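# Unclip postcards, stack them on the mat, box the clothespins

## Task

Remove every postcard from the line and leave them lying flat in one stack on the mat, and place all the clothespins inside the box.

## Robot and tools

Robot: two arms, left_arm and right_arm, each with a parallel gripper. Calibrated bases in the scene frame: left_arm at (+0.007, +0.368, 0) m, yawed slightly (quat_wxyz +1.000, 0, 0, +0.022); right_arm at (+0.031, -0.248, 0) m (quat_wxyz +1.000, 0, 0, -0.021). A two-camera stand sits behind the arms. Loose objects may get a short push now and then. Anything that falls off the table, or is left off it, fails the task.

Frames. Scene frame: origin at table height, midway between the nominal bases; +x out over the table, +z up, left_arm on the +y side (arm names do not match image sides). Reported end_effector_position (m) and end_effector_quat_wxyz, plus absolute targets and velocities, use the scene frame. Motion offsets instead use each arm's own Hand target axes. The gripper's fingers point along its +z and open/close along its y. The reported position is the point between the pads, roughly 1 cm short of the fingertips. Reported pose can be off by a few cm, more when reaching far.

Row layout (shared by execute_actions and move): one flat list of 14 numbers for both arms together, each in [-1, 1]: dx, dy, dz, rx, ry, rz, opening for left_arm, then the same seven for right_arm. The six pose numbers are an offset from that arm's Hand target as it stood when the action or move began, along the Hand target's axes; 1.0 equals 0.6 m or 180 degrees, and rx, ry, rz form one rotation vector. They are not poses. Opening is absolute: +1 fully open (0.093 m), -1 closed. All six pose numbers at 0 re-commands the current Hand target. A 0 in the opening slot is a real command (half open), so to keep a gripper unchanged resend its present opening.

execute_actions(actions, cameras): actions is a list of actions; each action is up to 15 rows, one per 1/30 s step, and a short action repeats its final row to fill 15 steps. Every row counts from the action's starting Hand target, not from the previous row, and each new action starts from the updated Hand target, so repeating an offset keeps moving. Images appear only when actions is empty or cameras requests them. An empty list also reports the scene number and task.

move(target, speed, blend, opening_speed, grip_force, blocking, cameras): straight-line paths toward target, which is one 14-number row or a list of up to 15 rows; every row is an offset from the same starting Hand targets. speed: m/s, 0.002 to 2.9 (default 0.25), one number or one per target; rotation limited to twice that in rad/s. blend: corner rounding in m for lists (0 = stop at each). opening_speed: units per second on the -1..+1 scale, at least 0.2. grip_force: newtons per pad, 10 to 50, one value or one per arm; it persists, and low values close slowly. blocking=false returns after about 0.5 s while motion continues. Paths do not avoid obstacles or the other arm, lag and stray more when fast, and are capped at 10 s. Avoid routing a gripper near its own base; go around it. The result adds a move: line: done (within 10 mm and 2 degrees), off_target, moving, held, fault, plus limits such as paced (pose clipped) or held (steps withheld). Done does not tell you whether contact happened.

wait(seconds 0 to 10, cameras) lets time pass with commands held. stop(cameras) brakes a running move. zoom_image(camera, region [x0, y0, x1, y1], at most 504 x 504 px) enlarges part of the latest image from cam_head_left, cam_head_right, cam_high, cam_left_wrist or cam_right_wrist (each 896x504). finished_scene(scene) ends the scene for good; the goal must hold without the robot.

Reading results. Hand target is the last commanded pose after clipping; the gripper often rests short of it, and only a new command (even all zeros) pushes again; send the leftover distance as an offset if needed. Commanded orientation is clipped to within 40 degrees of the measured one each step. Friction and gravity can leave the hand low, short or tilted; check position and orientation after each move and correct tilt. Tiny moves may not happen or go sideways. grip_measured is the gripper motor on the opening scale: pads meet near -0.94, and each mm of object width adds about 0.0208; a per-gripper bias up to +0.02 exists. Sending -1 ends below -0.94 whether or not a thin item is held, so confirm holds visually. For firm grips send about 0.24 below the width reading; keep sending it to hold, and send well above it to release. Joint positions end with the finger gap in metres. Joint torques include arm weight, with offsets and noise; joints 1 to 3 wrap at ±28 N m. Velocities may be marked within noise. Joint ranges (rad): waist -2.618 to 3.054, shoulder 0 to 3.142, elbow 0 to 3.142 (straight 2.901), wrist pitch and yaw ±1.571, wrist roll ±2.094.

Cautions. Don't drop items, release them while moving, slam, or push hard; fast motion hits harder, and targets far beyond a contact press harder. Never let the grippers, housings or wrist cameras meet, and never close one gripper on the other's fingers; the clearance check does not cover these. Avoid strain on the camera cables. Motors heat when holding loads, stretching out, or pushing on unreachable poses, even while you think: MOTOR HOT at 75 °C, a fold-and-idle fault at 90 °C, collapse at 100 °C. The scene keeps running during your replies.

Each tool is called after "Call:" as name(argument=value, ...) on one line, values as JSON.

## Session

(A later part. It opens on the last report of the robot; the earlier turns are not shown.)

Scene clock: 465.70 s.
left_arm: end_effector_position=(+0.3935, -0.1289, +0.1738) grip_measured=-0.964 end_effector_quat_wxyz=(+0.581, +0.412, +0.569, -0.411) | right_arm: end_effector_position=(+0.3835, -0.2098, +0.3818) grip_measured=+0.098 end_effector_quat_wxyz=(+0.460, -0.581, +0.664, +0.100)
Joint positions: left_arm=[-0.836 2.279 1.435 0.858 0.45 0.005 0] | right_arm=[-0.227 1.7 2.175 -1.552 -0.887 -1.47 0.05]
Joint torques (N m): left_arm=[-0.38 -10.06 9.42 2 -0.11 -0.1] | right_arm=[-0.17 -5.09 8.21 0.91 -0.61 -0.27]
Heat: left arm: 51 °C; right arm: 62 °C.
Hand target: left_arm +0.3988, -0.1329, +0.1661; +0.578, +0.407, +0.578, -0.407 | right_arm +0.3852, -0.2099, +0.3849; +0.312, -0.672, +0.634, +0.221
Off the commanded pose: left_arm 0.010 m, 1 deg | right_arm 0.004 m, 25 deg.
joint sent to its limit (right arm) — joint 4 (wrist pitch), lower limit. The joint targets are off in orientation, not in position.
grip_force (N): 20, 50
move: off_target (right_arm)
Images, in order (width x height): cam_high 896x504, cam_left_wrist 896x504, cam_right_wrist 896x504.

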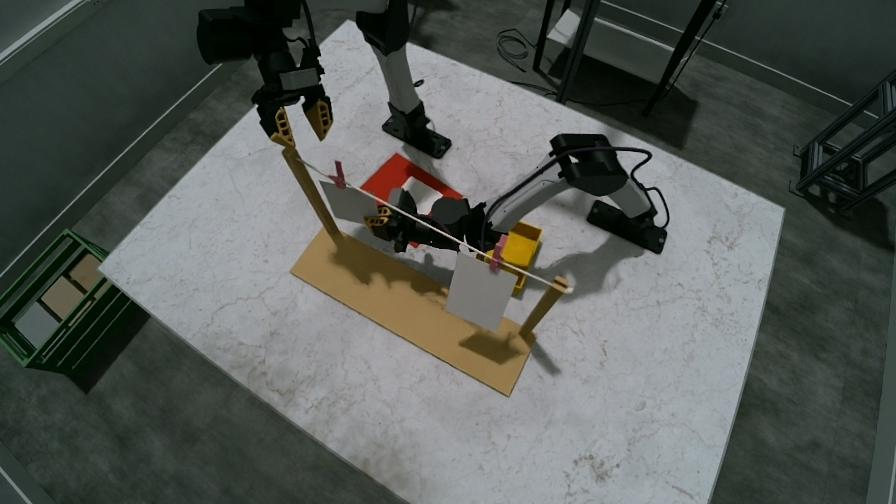

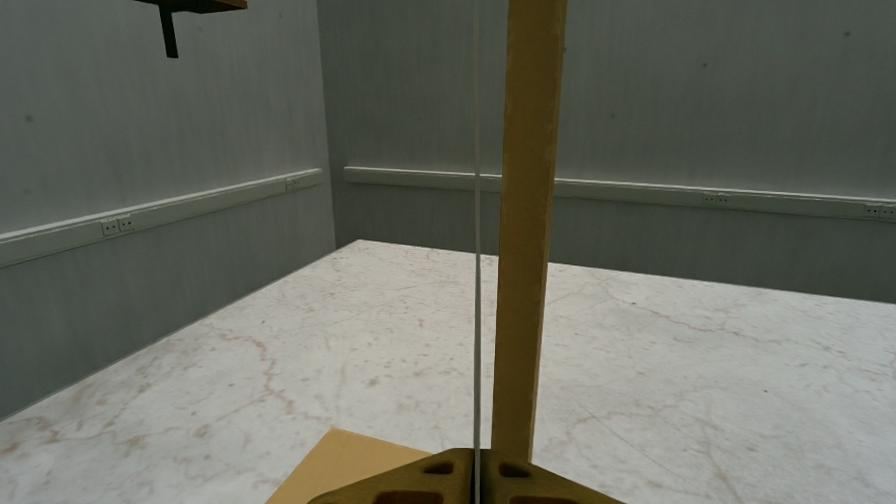

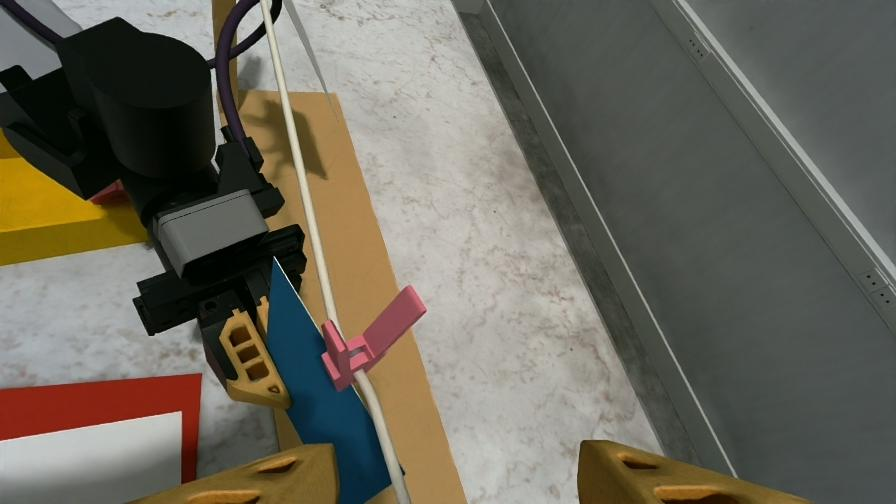

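Call:
move(target=[0,0.0155,0.007,0.022,0,0,-1,0,0,0,0,0,0,0.1], speed=0.03, cameras=["cam_high","cam_right_wrist"])

Scene clock: 469.63 s.
left_arm: end_effector_position=(+0.4051, -0.1309, +0.1754) grip_measured=-0.971 end_effector_quat_wxyz=(+0.573, +0.426, +0.557, -0.424) | right_arm: end_effector_position=(+0.3835, -0.2098, +0.3818) grip_measured=+0.098 end_effector_quat_wxyz=(+0.460, -0.581, +0.664, +0.100)
Joint positions: left_arm=[-0.808 2.321 1.513 0.826 0.525 0.005 0] | right_arm=[-0.227 1.7 2.175 -1.552 -0.887 -1.47 0.05]
Joint torques (N m): left_arm=[0.18 -10.32 9.52 1.94 0.13 -0.11] | right_arm=[-0.2 -5.11 8.2 0.9 -0.62 -0.28]
Heat: left arm: 51 °C; right arm: 62 °C.
Hand target: left_arm +0.4090, -0.1337, +0.1659; +0.564, +0.427, +0.564, -0.426 | right_arm +0.3852, -0.2099, +0.3849; +0.312, -0.672, +0.634, +0.221
Off the commanded pose: left_arm 0.010 m, 1 deg | right_arm 0.004 m, 25 deg.
joint sent to its limit (right arm) — joint 4 (wrist pitch), lower limit. The joint targets are off in orientation, not in position.
grip_force (N): 20, 50
move: off_target (right_arm)
Images, in order (width x height): cam_high 896x504, cam_right_wrist 896x504.

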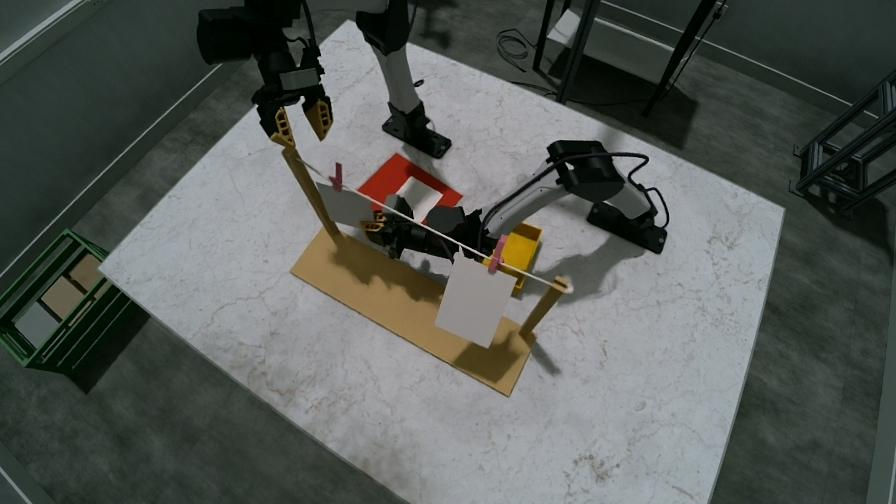

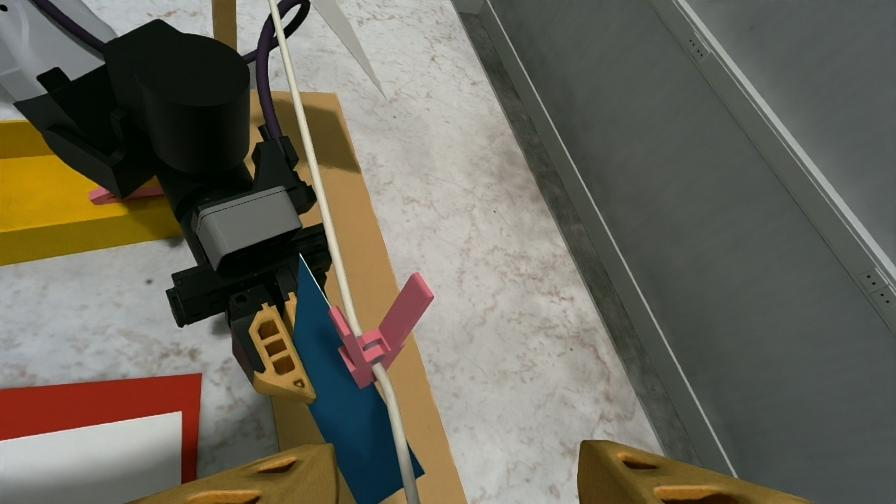

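Call:
move(target=[0,0,0,0,0,0,-1,0.0275,-0.0178,0.085,-0.061,-0.026,-0.014,0.25], speed=0.08, cameras=["cam_high","cam_right_wrist","cam_head_left"])

Scene clock: 482.20 s.
left_arm: end_effector_position=(+0.4050, -0.1309, +0.1753) grip_measured=-0.971 end_effector_quat_wxyz=(+0.573, +0.426, +0.557, -0.424) | right_arm: end_effector_position=(+0.4006, -0.1897, +0.3461) grip_measured=+0.248 end_effector_quat_wxyz=(-0.443, +0.616, -0.634, -0.151)
Joint positions: left_arm=[-0.808 2.321 1.513 0.826 0.525 0.005 0] | right_arm=[-0.169 1.788 2.13 -1.552 -0.925 -1.572 0.057]
Joint torques (N m): left_arm=[0.24 -10.36 9.51 1.94 0.19 -0.11] | right_arm=[0.64 -5.79 5.63 0.7 -0.66 -0.3]
Heat: left arm: 51 °C; right arm: 61 °C.
Hand target: left_arm +0.4090, -0.1336, +0.1659; +0.564, +0.427, +0.564, -0.426 | right_arm +0.4024, -0.1860, +0.3390; -0.277, +0.703, -0.582, -0.301
Off the commanded pose: left_arm 0.011 m, 1 deg | right_arm 0.008 m, 28 deg.
joint sent to its limit (right arm) — joint 4 (wrist pitch), lower limit. The joint targets are off in orientation, not in position.
grip_force (N): 20, 50
move: off_target (left_arm, right_arm)
Images, in order (width x height): cam_head_left 896x504, cam_high 896x504, cam_right_wrist 896x504.

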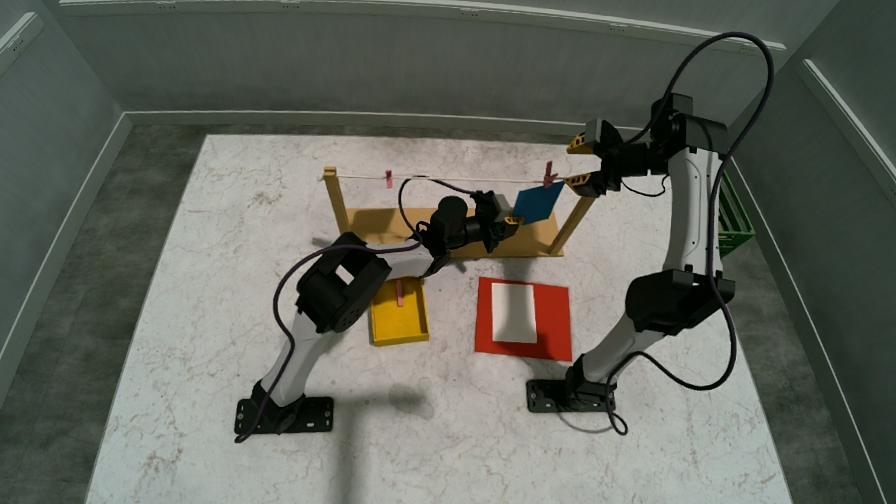

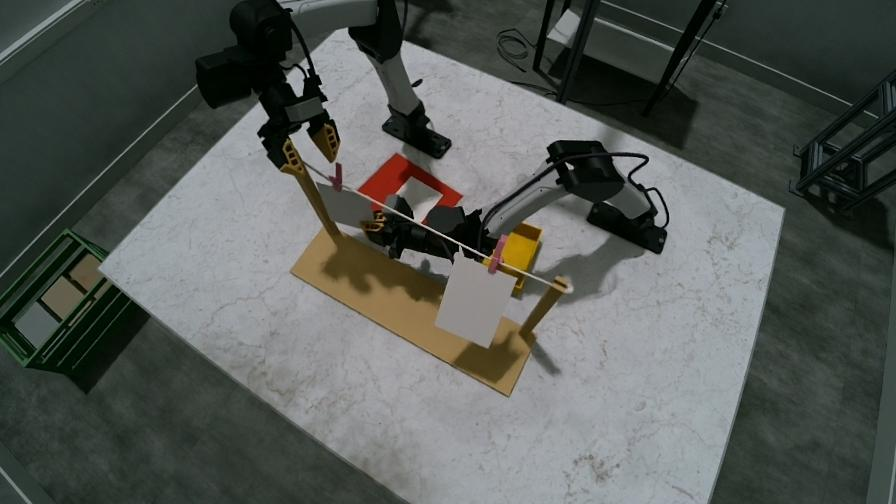

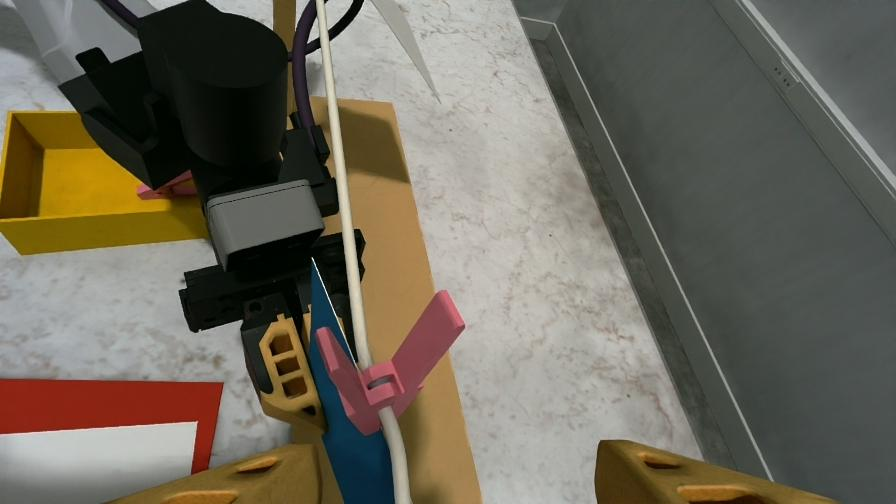

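Call:
move(target=[0,0,0,0,0,0,-1,-0.003,0.022,0.012,0,0,0,0.25], speed=0.05, cameras=["cam_right_wrist"])

Scene clock: 496.53 s.
left_arm: end_effector_position=(+0.4050, -0.1309, +0.1753) grip_measured=-0.971 end_effector_quat_wxyz=(+0.573, +0.426, +0.557, -0.424) | right_arm: end_effector_position=(+0.3979, -0.1865, +0.3275) grip_measured=+0.248 end_effector_quat_wxyz=(-0.426, +0.613, -0.642, -0.175)
Joint positions: left_arm=[-0.808 2.321 1.513 0.826 0.525 0.005 0] | right_arm=[-0.162 1.788 2.062 -1.552 -0.925 -1.582 0.057]
Joint torques (N m): left_arm=[0.21 -10.33 9.55 1.94 0.18 -0.1] | right_arm=[0.75 -10.37 5.75 0.6 -0.54 -0.28]
Heat: left arm: 51 °C; right arm: 59 °C.
Hand target: left_arm +0.4090, -0.1336, +0.1659; +0.564, +0.427, +0.564, -0.426 | right_arm +0.3884, -0.1817, +0.3351; -0.277, +0.703, -0.582, -0.301
Off the commanded pose: left_arm 0.011 m, 1 deg | right_arm 0.013 m, 26 deg.
joint sent to its limit (right arm) — joint 4 (wrist pitch), lower limit. The joint targets are off in orientation, not in position.
grip_force (N): 20, 50
move: off_target (left_arm, right_arm)
Images, in order (width x height): cam_right_wrist 896x504.

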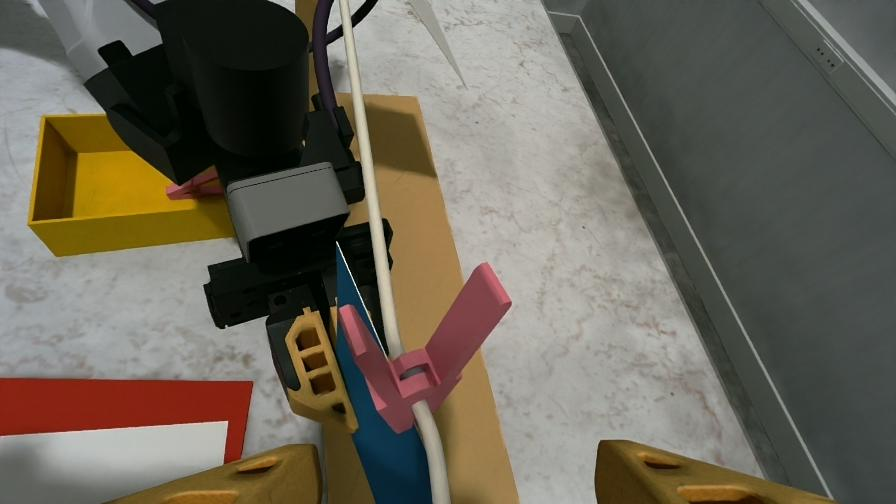

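Call:
move(target=[0,0,0,0,0,0,-1,-0.009,-0.0083,0.0355,0,0,0,0.3], speed=0.05, cameras=["cam_right_wrist"])

Scene clock: 508.87 s.
left_arm: end_effector_position=(+0.4050, -0.1309, +0.1753) grip_measured=-0.971 end_effector_quat_wxyz=(+0.573, +0.426, +0.557, -0.424) | right_arm: end_effector_position=(+0.3934, -0.1640, +0.3266) grip_measured=+0.298 end_effector_quat_wxyz=(-0.418, +0.634, -0.624, -0.186)
Joint positions: left_arm=[-0.808 2.321 1.513 0.826 0.525 0.005 0] | right_arm=[-0.099 1.788 2.062 -1.552 -0.918 -1.582 0.06]
Joint torques (N m): left_arm=[0.24 -10.33 9.5 1.93 0.17 -0.11] | right_arm=[0.62 -7.86 6.02 0.59 -0.49 -0.12]
Heat: left arm: 52 °C; right arm: 58 °C.
Hand target: left_arm +0.4090, -0.1336, +0.1659; +0.564, +0.427, +0.564, -0.426 | right_arm +0.3904, -0.1616, +0.3252; -0.277, +0.703, -0.582, -0.301
Off the commanded pose: left_arm 0.011 m, 1 deg | right_arm 0.004 m, 23 deg.
joint sent to its limit (right arm) — joint 4 (wrist pitch), lower limit. The joint targets are off in orientation, not in position.
grip_force (N): 20, 50
move: off_target (left_arm, right_arm)
Images, in order (width x height): cam_right_wrist 896x504.

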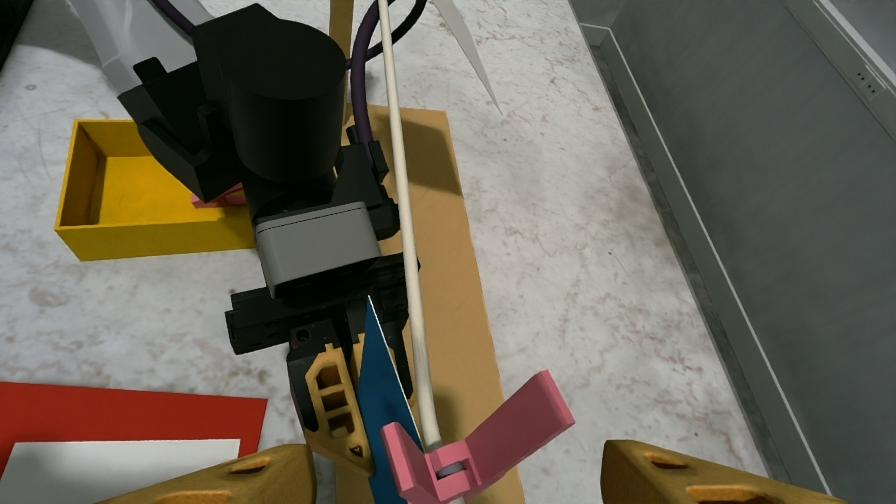

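Call:
move(target=[0,0,0,0,0,0,-1,0.003,-0.011,0.0385,0,0,0,0.3], speed=0.04, cameras=["cam_right_wrist","cam_high"])

Scene clock: 516.27 s.
left_arm: end_effector_position=(+0.4050, -0.1309, +0.1753) grip_measured=-0.971 end_effector_quat_wxyz=(+0.573, +0.426, +0.557, -0.424) | right_arm: end_effector_position=(+0.3933, -0.1465, +0.3175) grip_measured=+0.298 end_effector_quat_wxyz=(-0.402, +0.649, -0.614, -0.200)
Joint positions: left_arm=[-0.808 2.321 1.513 0.826 0.525 0.005 0] | right_arm=[-0.044 1.81 2.062 -1.552 -0.903 -1.582 0.06]
Joint torques (N m): left_arm=[0.18 -10.35 9.54 1.92 0.19 -0.11] | right_arm=[0.64 -6.05 6.13 0.57 -0.5 -0.13]
Heat: left arm: 52 °C; right arm: 58 °C.
Hand target: left_arm +0.4090, -0.1336, +0.1659; +0.564, +0.427, +0.564, -0.426 | right_arm +0.3948, -0.1446, +0.3087; -0.277, +0.703, -0.582, -0.301
Off the commanded pose: left_arm 0.011 m, 1 deg | right_arm 0.009 m, 20 deg.
joint sent to its limit (right arm) — joint 4 (wrist pitch), lower limit. The joint targets are off in orientation, not in position.
grip_force (N): 20, 50
move: off_target (left_arm, right_arm)
Images, in order (width x height): cam_high 896x504, cam_right_wrist 896x504.

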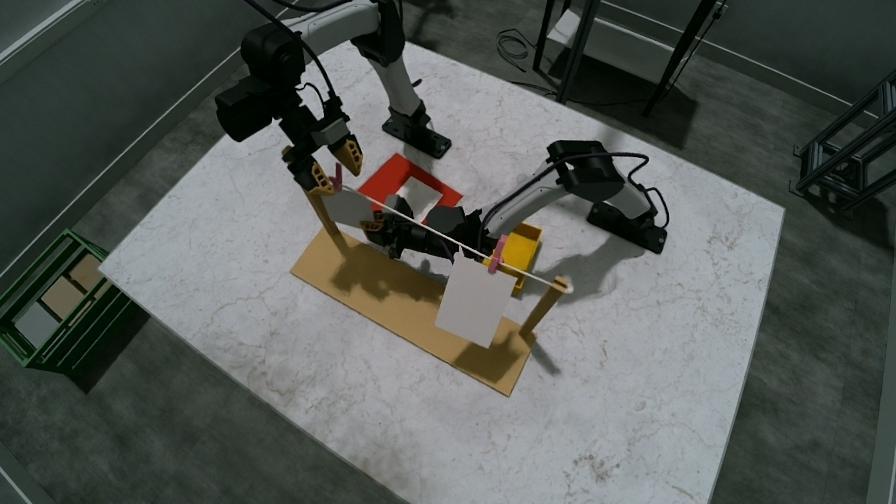

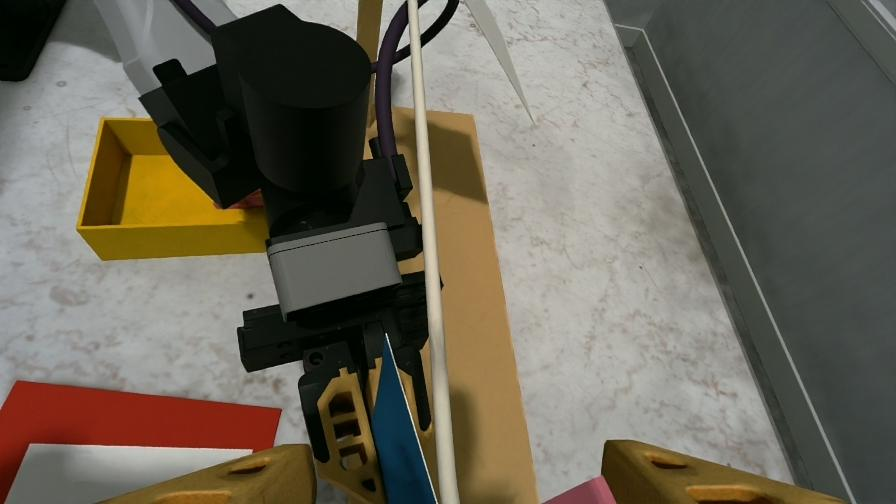

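Call:
zoom_image(camera="cam_high", region=[260, 110, 420, 250])

Call:
zoom_image(camera="cam_right_wrist", region=[260, 350, 680, 504])

Scaled by 3.150 from the camera's 896x504 image, which has a finer 1280x720 frame.

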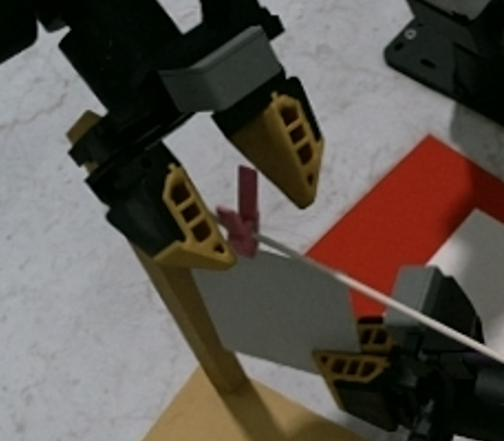

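Scaled by 1.200 from the camera's 896x504 image, which has a finer 1280x720 frame.

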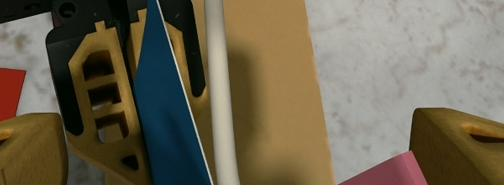

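Call:
move(target=[0,0,0,0,0,0,-1,0.005,-0.0123,-0.006,0,0,0,0.3], speed=0.03, cameras=["cam_right_wrist","cam_high"])

Scene clock: 527.53 s.
left_arm: end_effector_position=(+0.4050, -0.1309, +0.1753) grip_measured=-0.971 end_effector_quat_wxyz=(+0.573, +0.426, +0.557, -0.424) | right_arm: end_effector_position=(+0.3990, -0.1470, +0.3096) grip_measured=+0.298 end_effector_quat_wxyz=(-0.396, +0.647, -0.618, -0.208)
Joint positions: left_arm=[-0.808 2.321 1.513 0.826 0.525 0.005 0] | right_arm=[-0.044 1.837 2.067 -1.552 -0.903 -1.582 0.06]
Joint torques (N m): left_arm=[0.2 -10.32 9.52 1.94 0.18 -0.11] | right_arm=[0.02 -6.28 8.95 0.54 -0.52 -0.13]
Heat: left arm: 53 °C; right arm: 58 °C.
Hand target: left_arm +0.4090, -0.1336, +0.1659; +0.564, +0.427, +0.564, -0.426 | right_arm +0.4030, -0.1479, +0.3091; -0.277, +0.703, -0.582, -0.301
Off the commanded pose: left_arm 0.011 m, 1 deg | right_arm 0.004 m, 19 deg.
joint sent to its limit (right arm) — joint 4 (wrist pitch), lower limit. The joint targets are off in orientation, not in position.
grip_force (N): 20, 50
move: off_target (left_arm, right_arm)
Images, in order (width x height): cam_high 896x504, cam_right_wrist 896x504.

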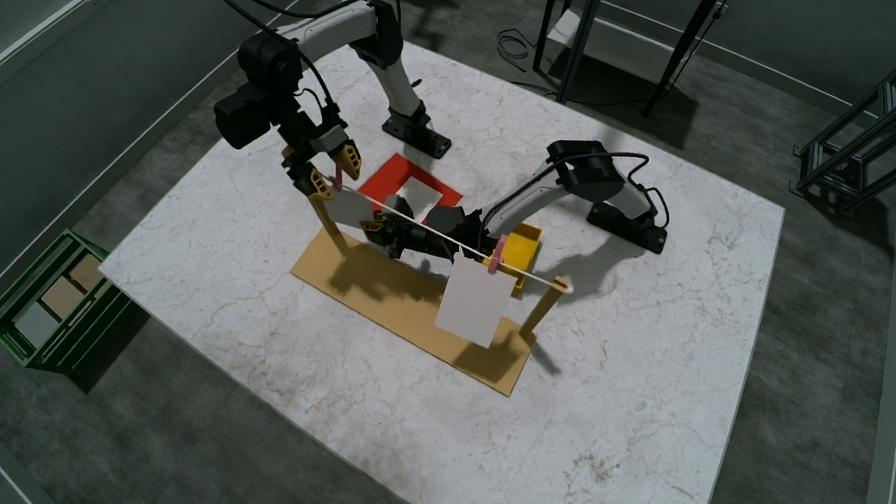

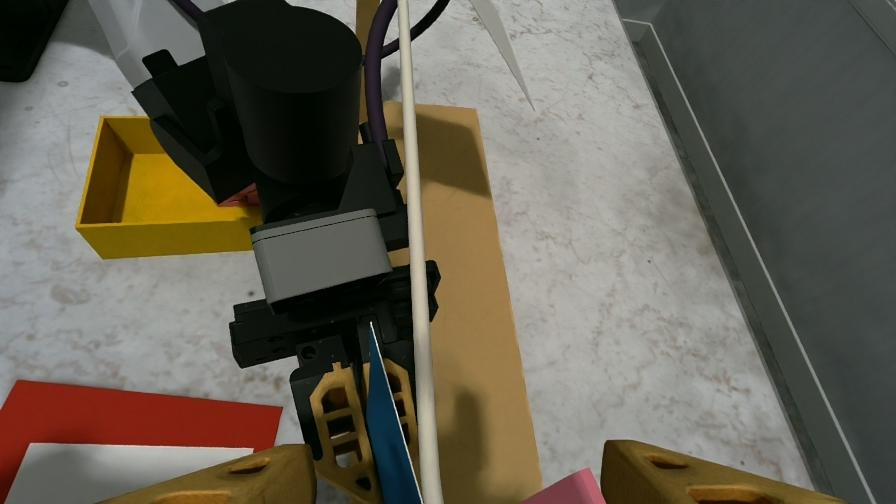

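Call:
move(target=[0,0,0,0,0,0,-1, 0,0,0,0,0,0,-0.2], grip_force=[20,50], opening_speed=0.4, cameras=["cam_high","cam_right_wrist","cam_head_right"])

Call:
zoom_image(camera="cam_high", region=[260, 110, 420, 250])

Scene clock: 547.77 s.
left_arm: end_effector_position=(+0.4050, -0.1309, +0.1752) grip_measured=-0.971 end_effector_quat_wxyz=(+0.573, +0.426, +0.557, -0.424) | right_arm: end_effector_position=(+0.3990, -0.1470, +0.3096) grip_measured=-0.198 end_effector_quat_wxyz=(-0.396, +0.647, -0.618, -0.208)
Joint positions: left_arm=[-0.808 2.321 1.513 0.826 0.525 0.005 0] | right_arm=[-0.044 1.837 2.067 -1.552 -0.903 -1.582 0.036]
Joint torques (N m): left_arm=[0.23 -10.39 9.52 1.94 0.19 -0.11] | right_arm=[0.01 -6.32 8.96 0.53 -0.52 -0.12]
Heat: left arm: 53 °C; right arm: 59 °C.
Hand target: left_arm +0.4090, -0.1336, +0.1659; +0.564, +0.427, +0.564, -0.426 | right_arm +0.4030, -0.1479, +0.3091; -0.277, +0.703, -0.582, -0.301
Off the commanded pose: left_arm 0.010 m, 1 deg | right_arm 0.004 m, 19 deg.
joint sent to its limit (right arm) — joint 4 (wrist pitch), lower limit. The joint targets are off in orientation, not in position.
grip_force (N): 20, 50
move: off_target (right_arm)
Images, in order (width x height): cam_head_right 896x504, cam_high 896x504, cam_right_wrist 896x504.

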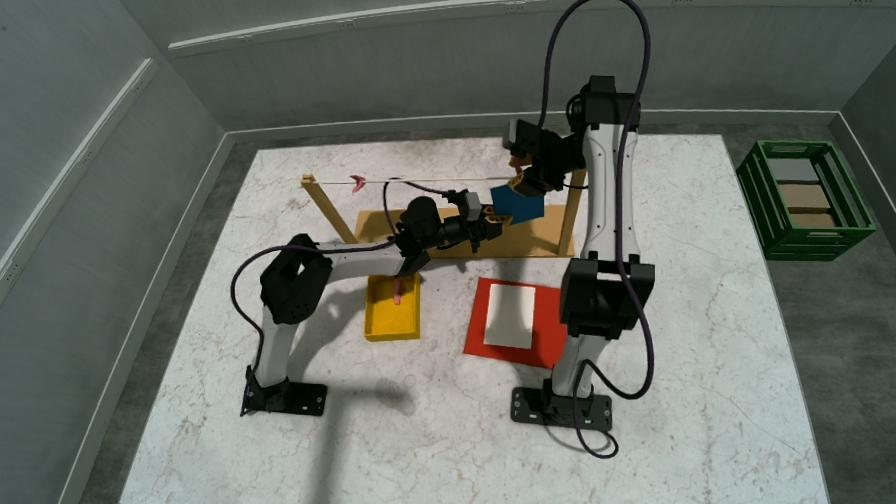

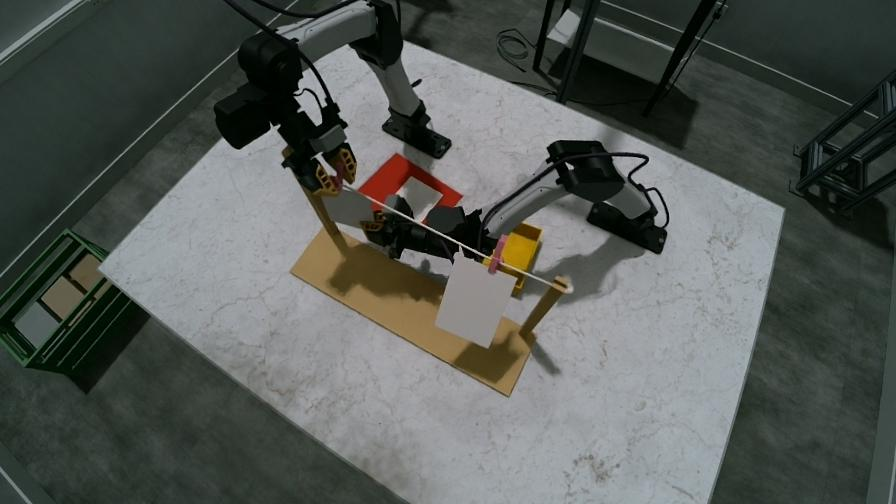

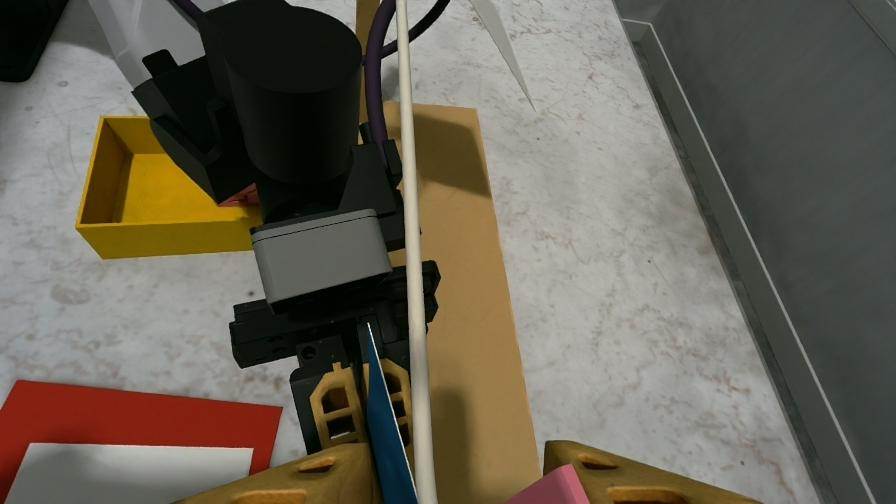

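Scaled by 3.150 from the camera's 896x504 image, which has a finer 1280x720 frame.

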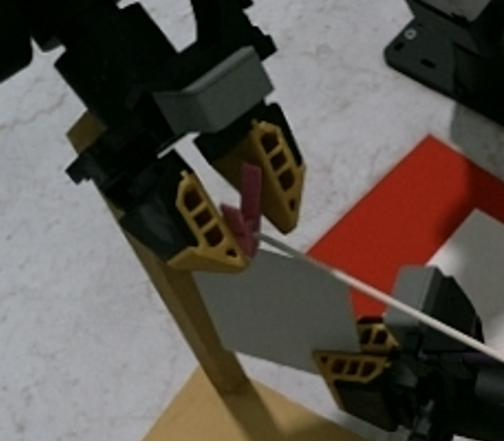

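Call:
move(target=[0,0,0,0,0,0,-1, 0,0,0,0,0,0,-0.5], opening_speed=0.4, cameras=["cam_high","cam_right_wrist"])

Call:
zoom_image(camera="cam_high", region=[260, 110, 420, 250])

Scene clock: 552.00 s.
left_arm: end_effector_position=(+0.4050, -0.1310, +0.1739) grip_measured=-0.971 end_effector_quat_wxyz=(+0.571, +0.426, +0.559, -0.424) | right_arm: end_effector_position=(+0.3990, -0.1470, +0.3096) grip_measured=-0.492 end_effector_quat_wxyz=(-0.396, +0.647, -0.618, -0.208)
Joint positions: left_arm=[-0.808 2.321 1.513 0.82 0.525 0.005 0] | right_arm=[-0.044 1.837 2.067 -1.552 -0.903 -1.582 0.022]
Joint torques (N m): left_arm=[0.24 -10.33 9.57 2 0.19 -0.11] | right_arm=[0.03 -6.32 8.99 0.53 -0.52 -0.13]
Heat: left arm: 53 °C; right arm: 59 °C.
Hand target: left_arm +0.4090, -0.1336, +0.1659; +0.564, +0.427, +0.564, -0.426 | right_arm +0.4030, -0.1479, +0.3091; -0.277, +0.703, -0.582, -0.301
Off the commanded pose: left_arm 0.009 m, 1 deg | right_arm 0.004 m, 19 deg.
joint sent to its limit (right arm) — joint 4 (wrist pitch), lower limit. The joint targets are off in orientation, not in position.
grip_force (N): 20, 50
move: off_target (right_arm)
Images, in order (width x height): cam_high 896x504, cam_right_wrist 896x504.

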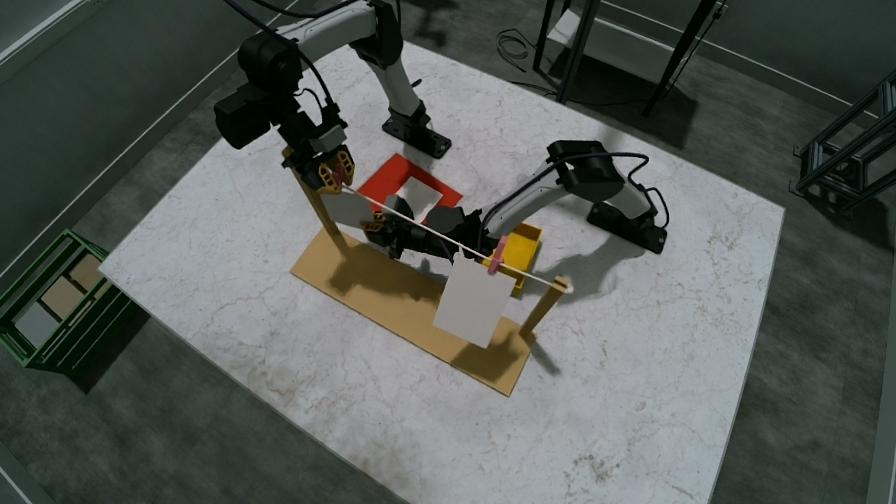

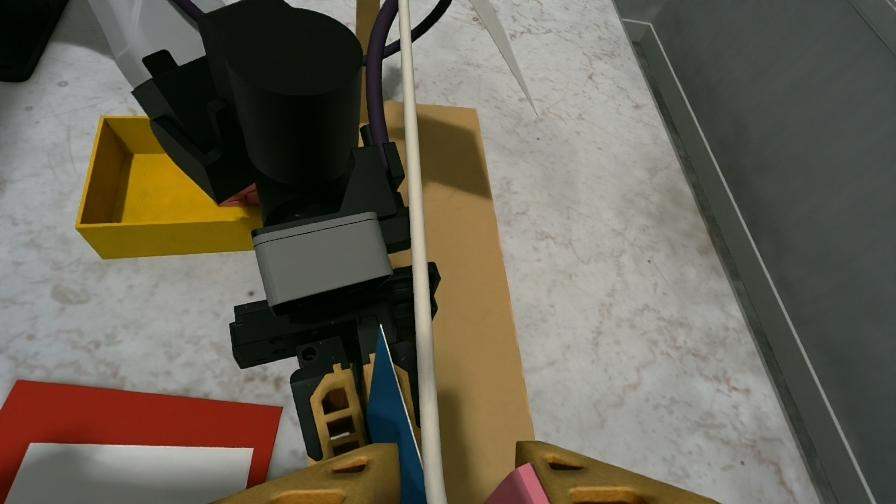

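Scaled by 3.150 from the camera's 896x504 image, which has a finer 1280x720 frame.

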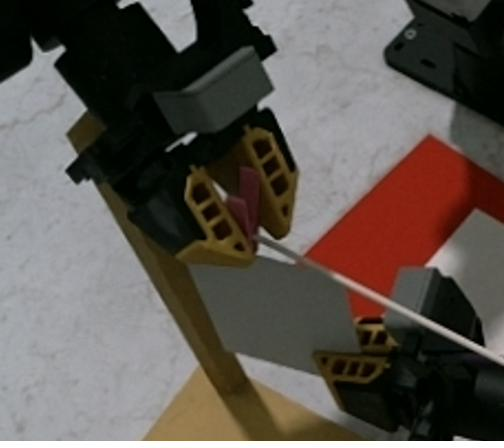

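Both handles are between the fingers. Continue.

Call:
move(target=[0,0,0,0,0,0,-1, 0,0,0,0,0,0,-0.68], opening_speed=0.4, cameras=["cam_high"])

Call:
zoom_image(camera="cam_high", region=[260, 110, 420, 250])

Call:
move(target=[0,0,0,0,0,0,-1, 0,0,0,0,0,0,-0.9], opening_speed=0.3, cameras=["cam_high","cam_right_wrist"])

Call:
zoom_image(camera="cam_high", region=[260, 110, 420, 250])

Scene clock: 557.23 s.
left_arm: end_effector_position=(+0.4050, -0.1310, +0.1739) grip_measured=-0.971 end_effector_quat_wxyz=(+0.571, +0.426, +0.559, -0.424) | right_arm: end_effector_position=(+0.3990, -0.1470, +0.3096) grip_measured=-0.629 end_effector_quat_wxyz=(-0.396, +0.647, -0.618, -0.208)
Joint positions: left_arm=[-0.808 2.321 1.513 0.82 0.525 0.005 0] | right_arm=[-0.044 1.837 2.067 -1.552 -0.903 -1.582 0.015]
Joint torques (N m): left_arm=[0.23 -10.33 9.57 1.99 0.19 -0.1] | right_arm=[0.03 -6.32 8.96 0.54 -0.52 -0.12]
Heat: left arm: 54 °C; right arm: 59 °C.
Hand target: left_arm +0.4090, -0.1336, +0.1659; +0.564, +0.427, +0.564, -0.426 | right_arm +0.4030, -0.1479, +0.3091; -0.277, +0.703, -0.582, -0.301
Off the commanded pose: left_arm 0.009 m, 1 deg | right_arm 0.004 m, 19 deg.
joint sent to its limit (right arm) — joint 4 (wrist pitch), lower limit. The joint targets are off in orientation, not in position.
grip_force (N): 20, 50
move: off_target (right_arm)
Images, in order (width x height): cam_high 896x504.

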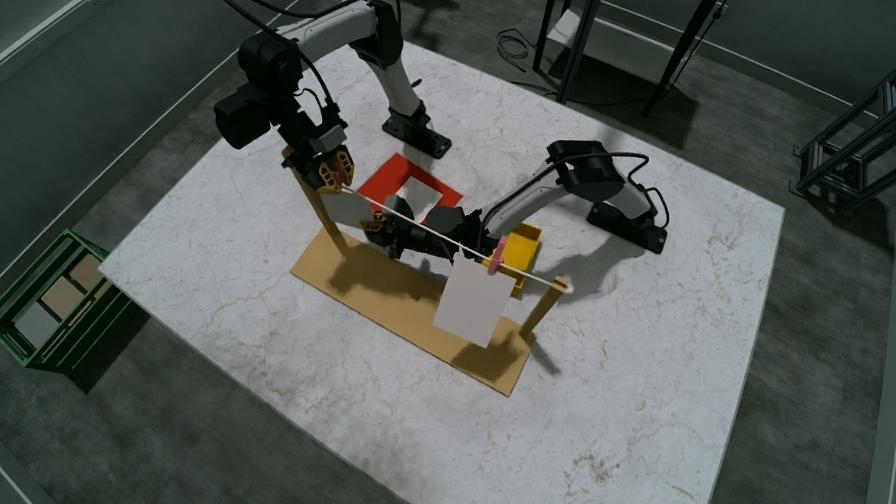

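Scaled by 3.150 from the camera's 896x504 image, which has a finer 1280x720 frame.

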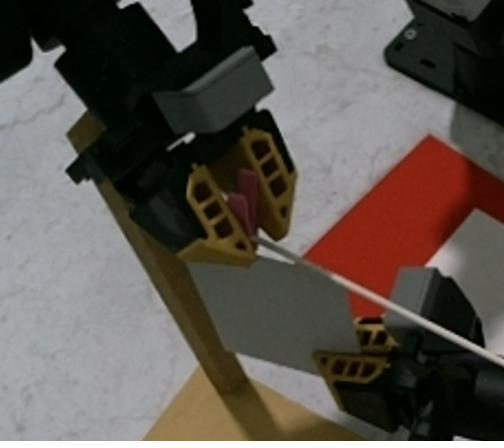

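Scene clock: 558.17 s.
left_arm: end_effector_position=(+0.4050, -0.1310, +0.1739) grip_measured=-0.971 end_effector_quat_wxyz=(+0.571, +0.426, +0.559, -0.424) | right_arm: end_effector_position=(+0.3990, -0.1470, +0.3096) grip_measured=-0.643 end_effector_quat_wxyz=(-0.396, +0.647, -0.618, -0.208)
Joint positions: left_arm=[-0.808 2.321 1.513 0.82 0.525 0.005 0] | right_arm=[-0.044 1.837 2.067 -1.552 -0.903 -1.582 0.014]
Joint torques (N m): left_arm=[0.2 -10.33 9.54 2 0.19 -0.1] | right_arm=[0.03 -6.34 8.96 0.54 -0.52 -0.12]
Heat: left arm: 54 °C; right arm: 59 °C.
Hand target: left_arm +0.4090, -0.1336, +0.1659; +0.564, +0.427, +0.564, -0.426 | right_arm +0.4030, -0.1479, +0.3091; -0.277, +0.703, -0.582, -0.301
Off the commanded pose: left_arm 0.009 m, 1 deg | right_arm 0.004 m, 19 deg.
joint sent to its limit (right arm) — joint 4 (wrist pitch), lower limit. The joint targets are off in orientation, not in position.
grip_force (N): 20, 50
move: off_target (right_arm)
Images, in order (width x height): cam_high 896x504, cam_right_wrist 896x504.

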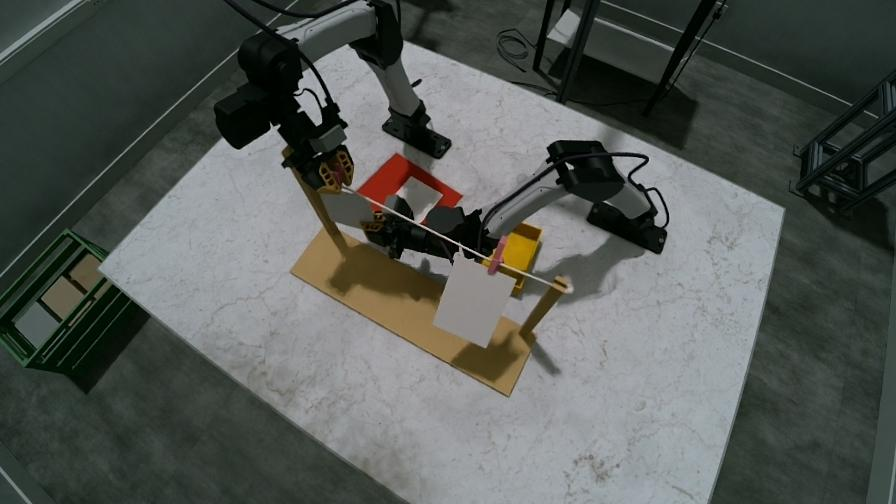

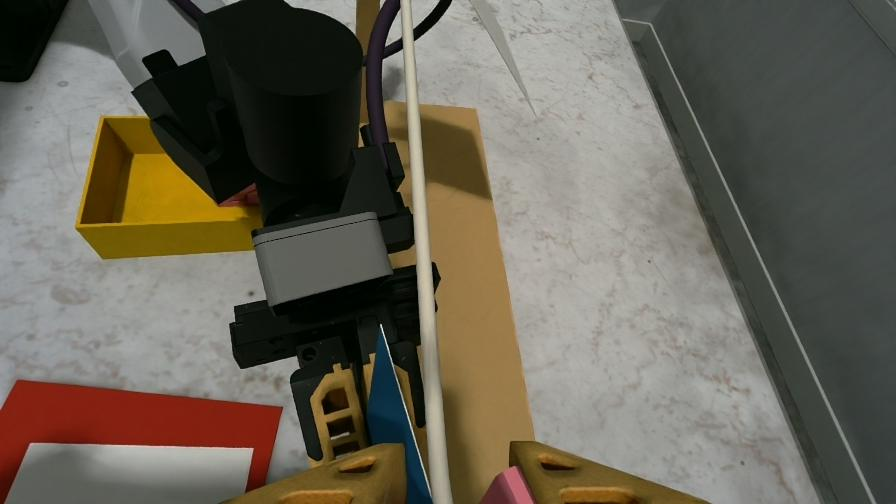

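Scaled by 3.150 from the camera's 896x504 image, which has a finer 1280x720 frame.

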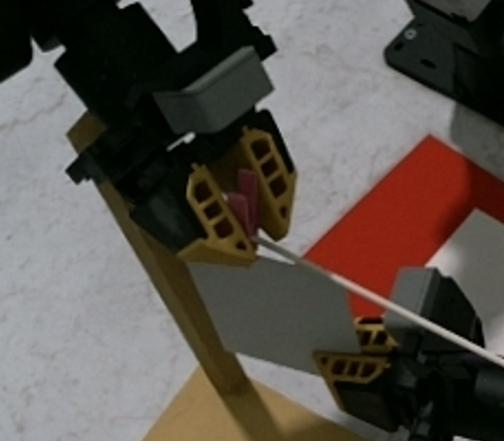

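Call:
move(target=[0,0,0,0,0,0,-1, 0,0,0,0,0,0,-1], opening_speed=0.4)

Call:
wait(seconds=0.7, cameras=["cam_high","cam_right_wrist"])

Call:
zoom_image(camera="cam_high", region=[260, 110, 420, 250])

Scene clock: 561.30 s.
left_arm: end_effector_position=(+0.4050, -0.1310, +0.1739) grip_measured=-0.971 end_effector_quat_wxyz=(+0.571, +0.426, +0.559, -0.424) | right_arm: end_effector_position=(+0.3990, -0.1470, +0.3096) grip_measured=-0.645 end_effector_quat_wxyz=(-0.396, +0.647, -0.618, -0.208)
Joint positions: left_arm=[-0.808 2.321 1.513 0.82 0.525 0.005 0] | right_arm=[-0.044 1.837 2.067 -1.552 -0.903 -1.582 0.014]
Joint torques (N m): left_arm=[0.21 -10.35 9.57 1.99 0.19 -0.11] | right_arm=[0.01 -6.31 8.98 0.54 -0.51 -0.13]
Heat: left arm: 54 °C; right arm: 60 °C.
Hand target: left_arm +0.4090, -0.1336, +0.1659; +0.564, +0.427, +0.564, -0.426 | right_arm +0.4030, -0.1479, +0.3091; -0.277, +0.703, -0.582, -0.301
Off the commanded pose: left_arm 0.009 m, 1 deg | right_arm 0.004 m, 19 deg.
joint sent to its limit (right arm) — joint 4 (wrist pitch), lower limit. The joint targets are off in orientation, not in position.
grip_force (N): 20, 50
move: off_target (right_arm)

Scene clock: 562.00 s.
left_arm: end_effector_position=(+0.4050, -0.1310, +0.1739) grip_measured=-0.971 end_effector_quat_wxyz=(+0.571, +0.426, +0.559, -0.424) | right_arm: end_effector_position=(+0.3990, -0.1470, +0.3096) grip_measured=-0.645 end_effector_quat_wxyz=(-0.396, +0.647, -0.618, -0.208)
Joint positions: left_arm=[-0.808 2.321 1.513 0.82 0.525 0.005 0] | right_arm=[-0.044 1.837 2.067 -1.552 -0.903 -1.582 0.014]
Joint torques (N m): left_arm=[0.23 -10.35 9.55 2 0.19 -0.11] | right_arm=[0.02 -6.35 8.96 0.54 -0.52 -0.13]
Heat: left arm: 54 °C; right arm: 60 °C.
Hand target: left_arm +0.4090, -0.1336, +0.1659; +0.564, +0.427, +0.564, -0.426 | right_arm +0.4030, -0.1479, +0.3091; -0.277, +0.703, -0.582, -0.301
Tool commands: left_gripper/opening=-1.0 right_gripper/opening=-1.0
Off the commanded pose: left_arm 0.009 m, 1 deg | right_arm 0.004 m, 19 deg.
grip_force (N): 20, 50
wait: 0.70 s; at rest by 0.17 s
Images, in order (width x height): cam_high 896x504, cam_right_wrist 896x504.

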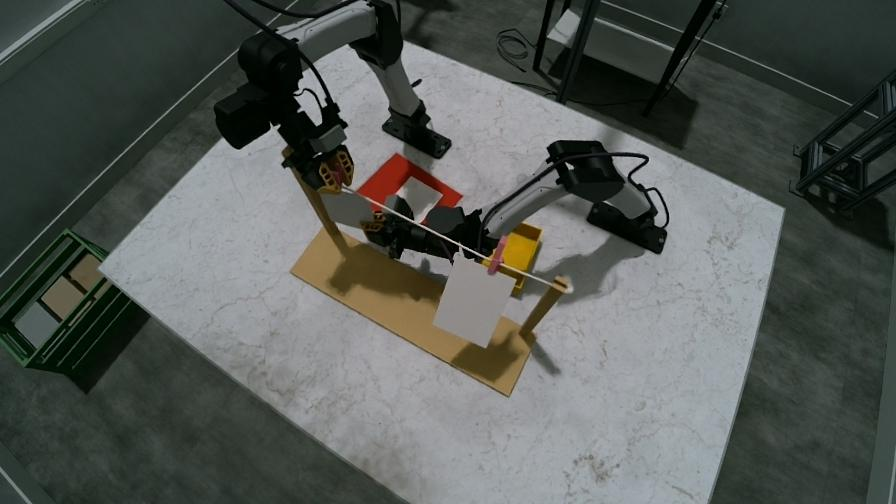

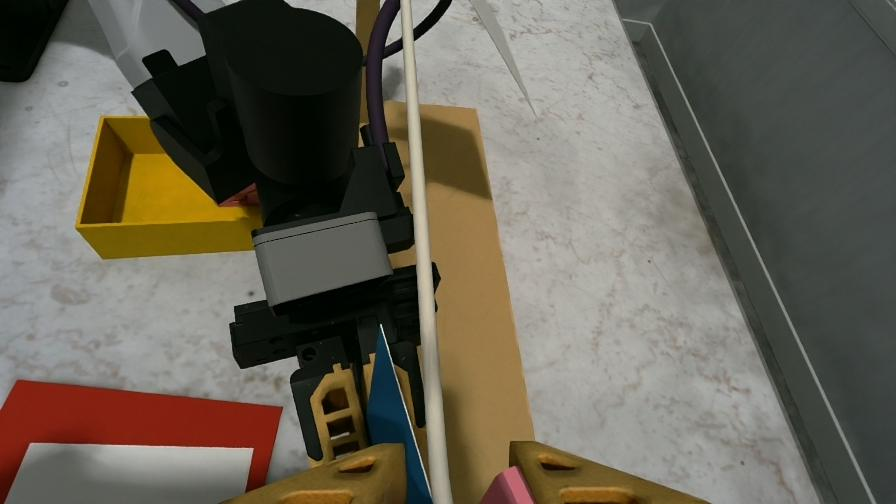

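Scaled by 3.150 from the camera's 896x504 image, which has a finer 1280x720 frame.

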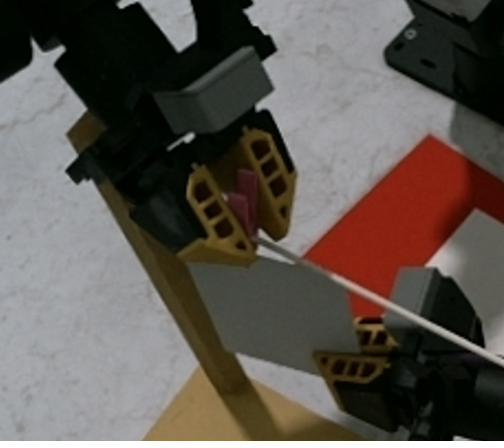

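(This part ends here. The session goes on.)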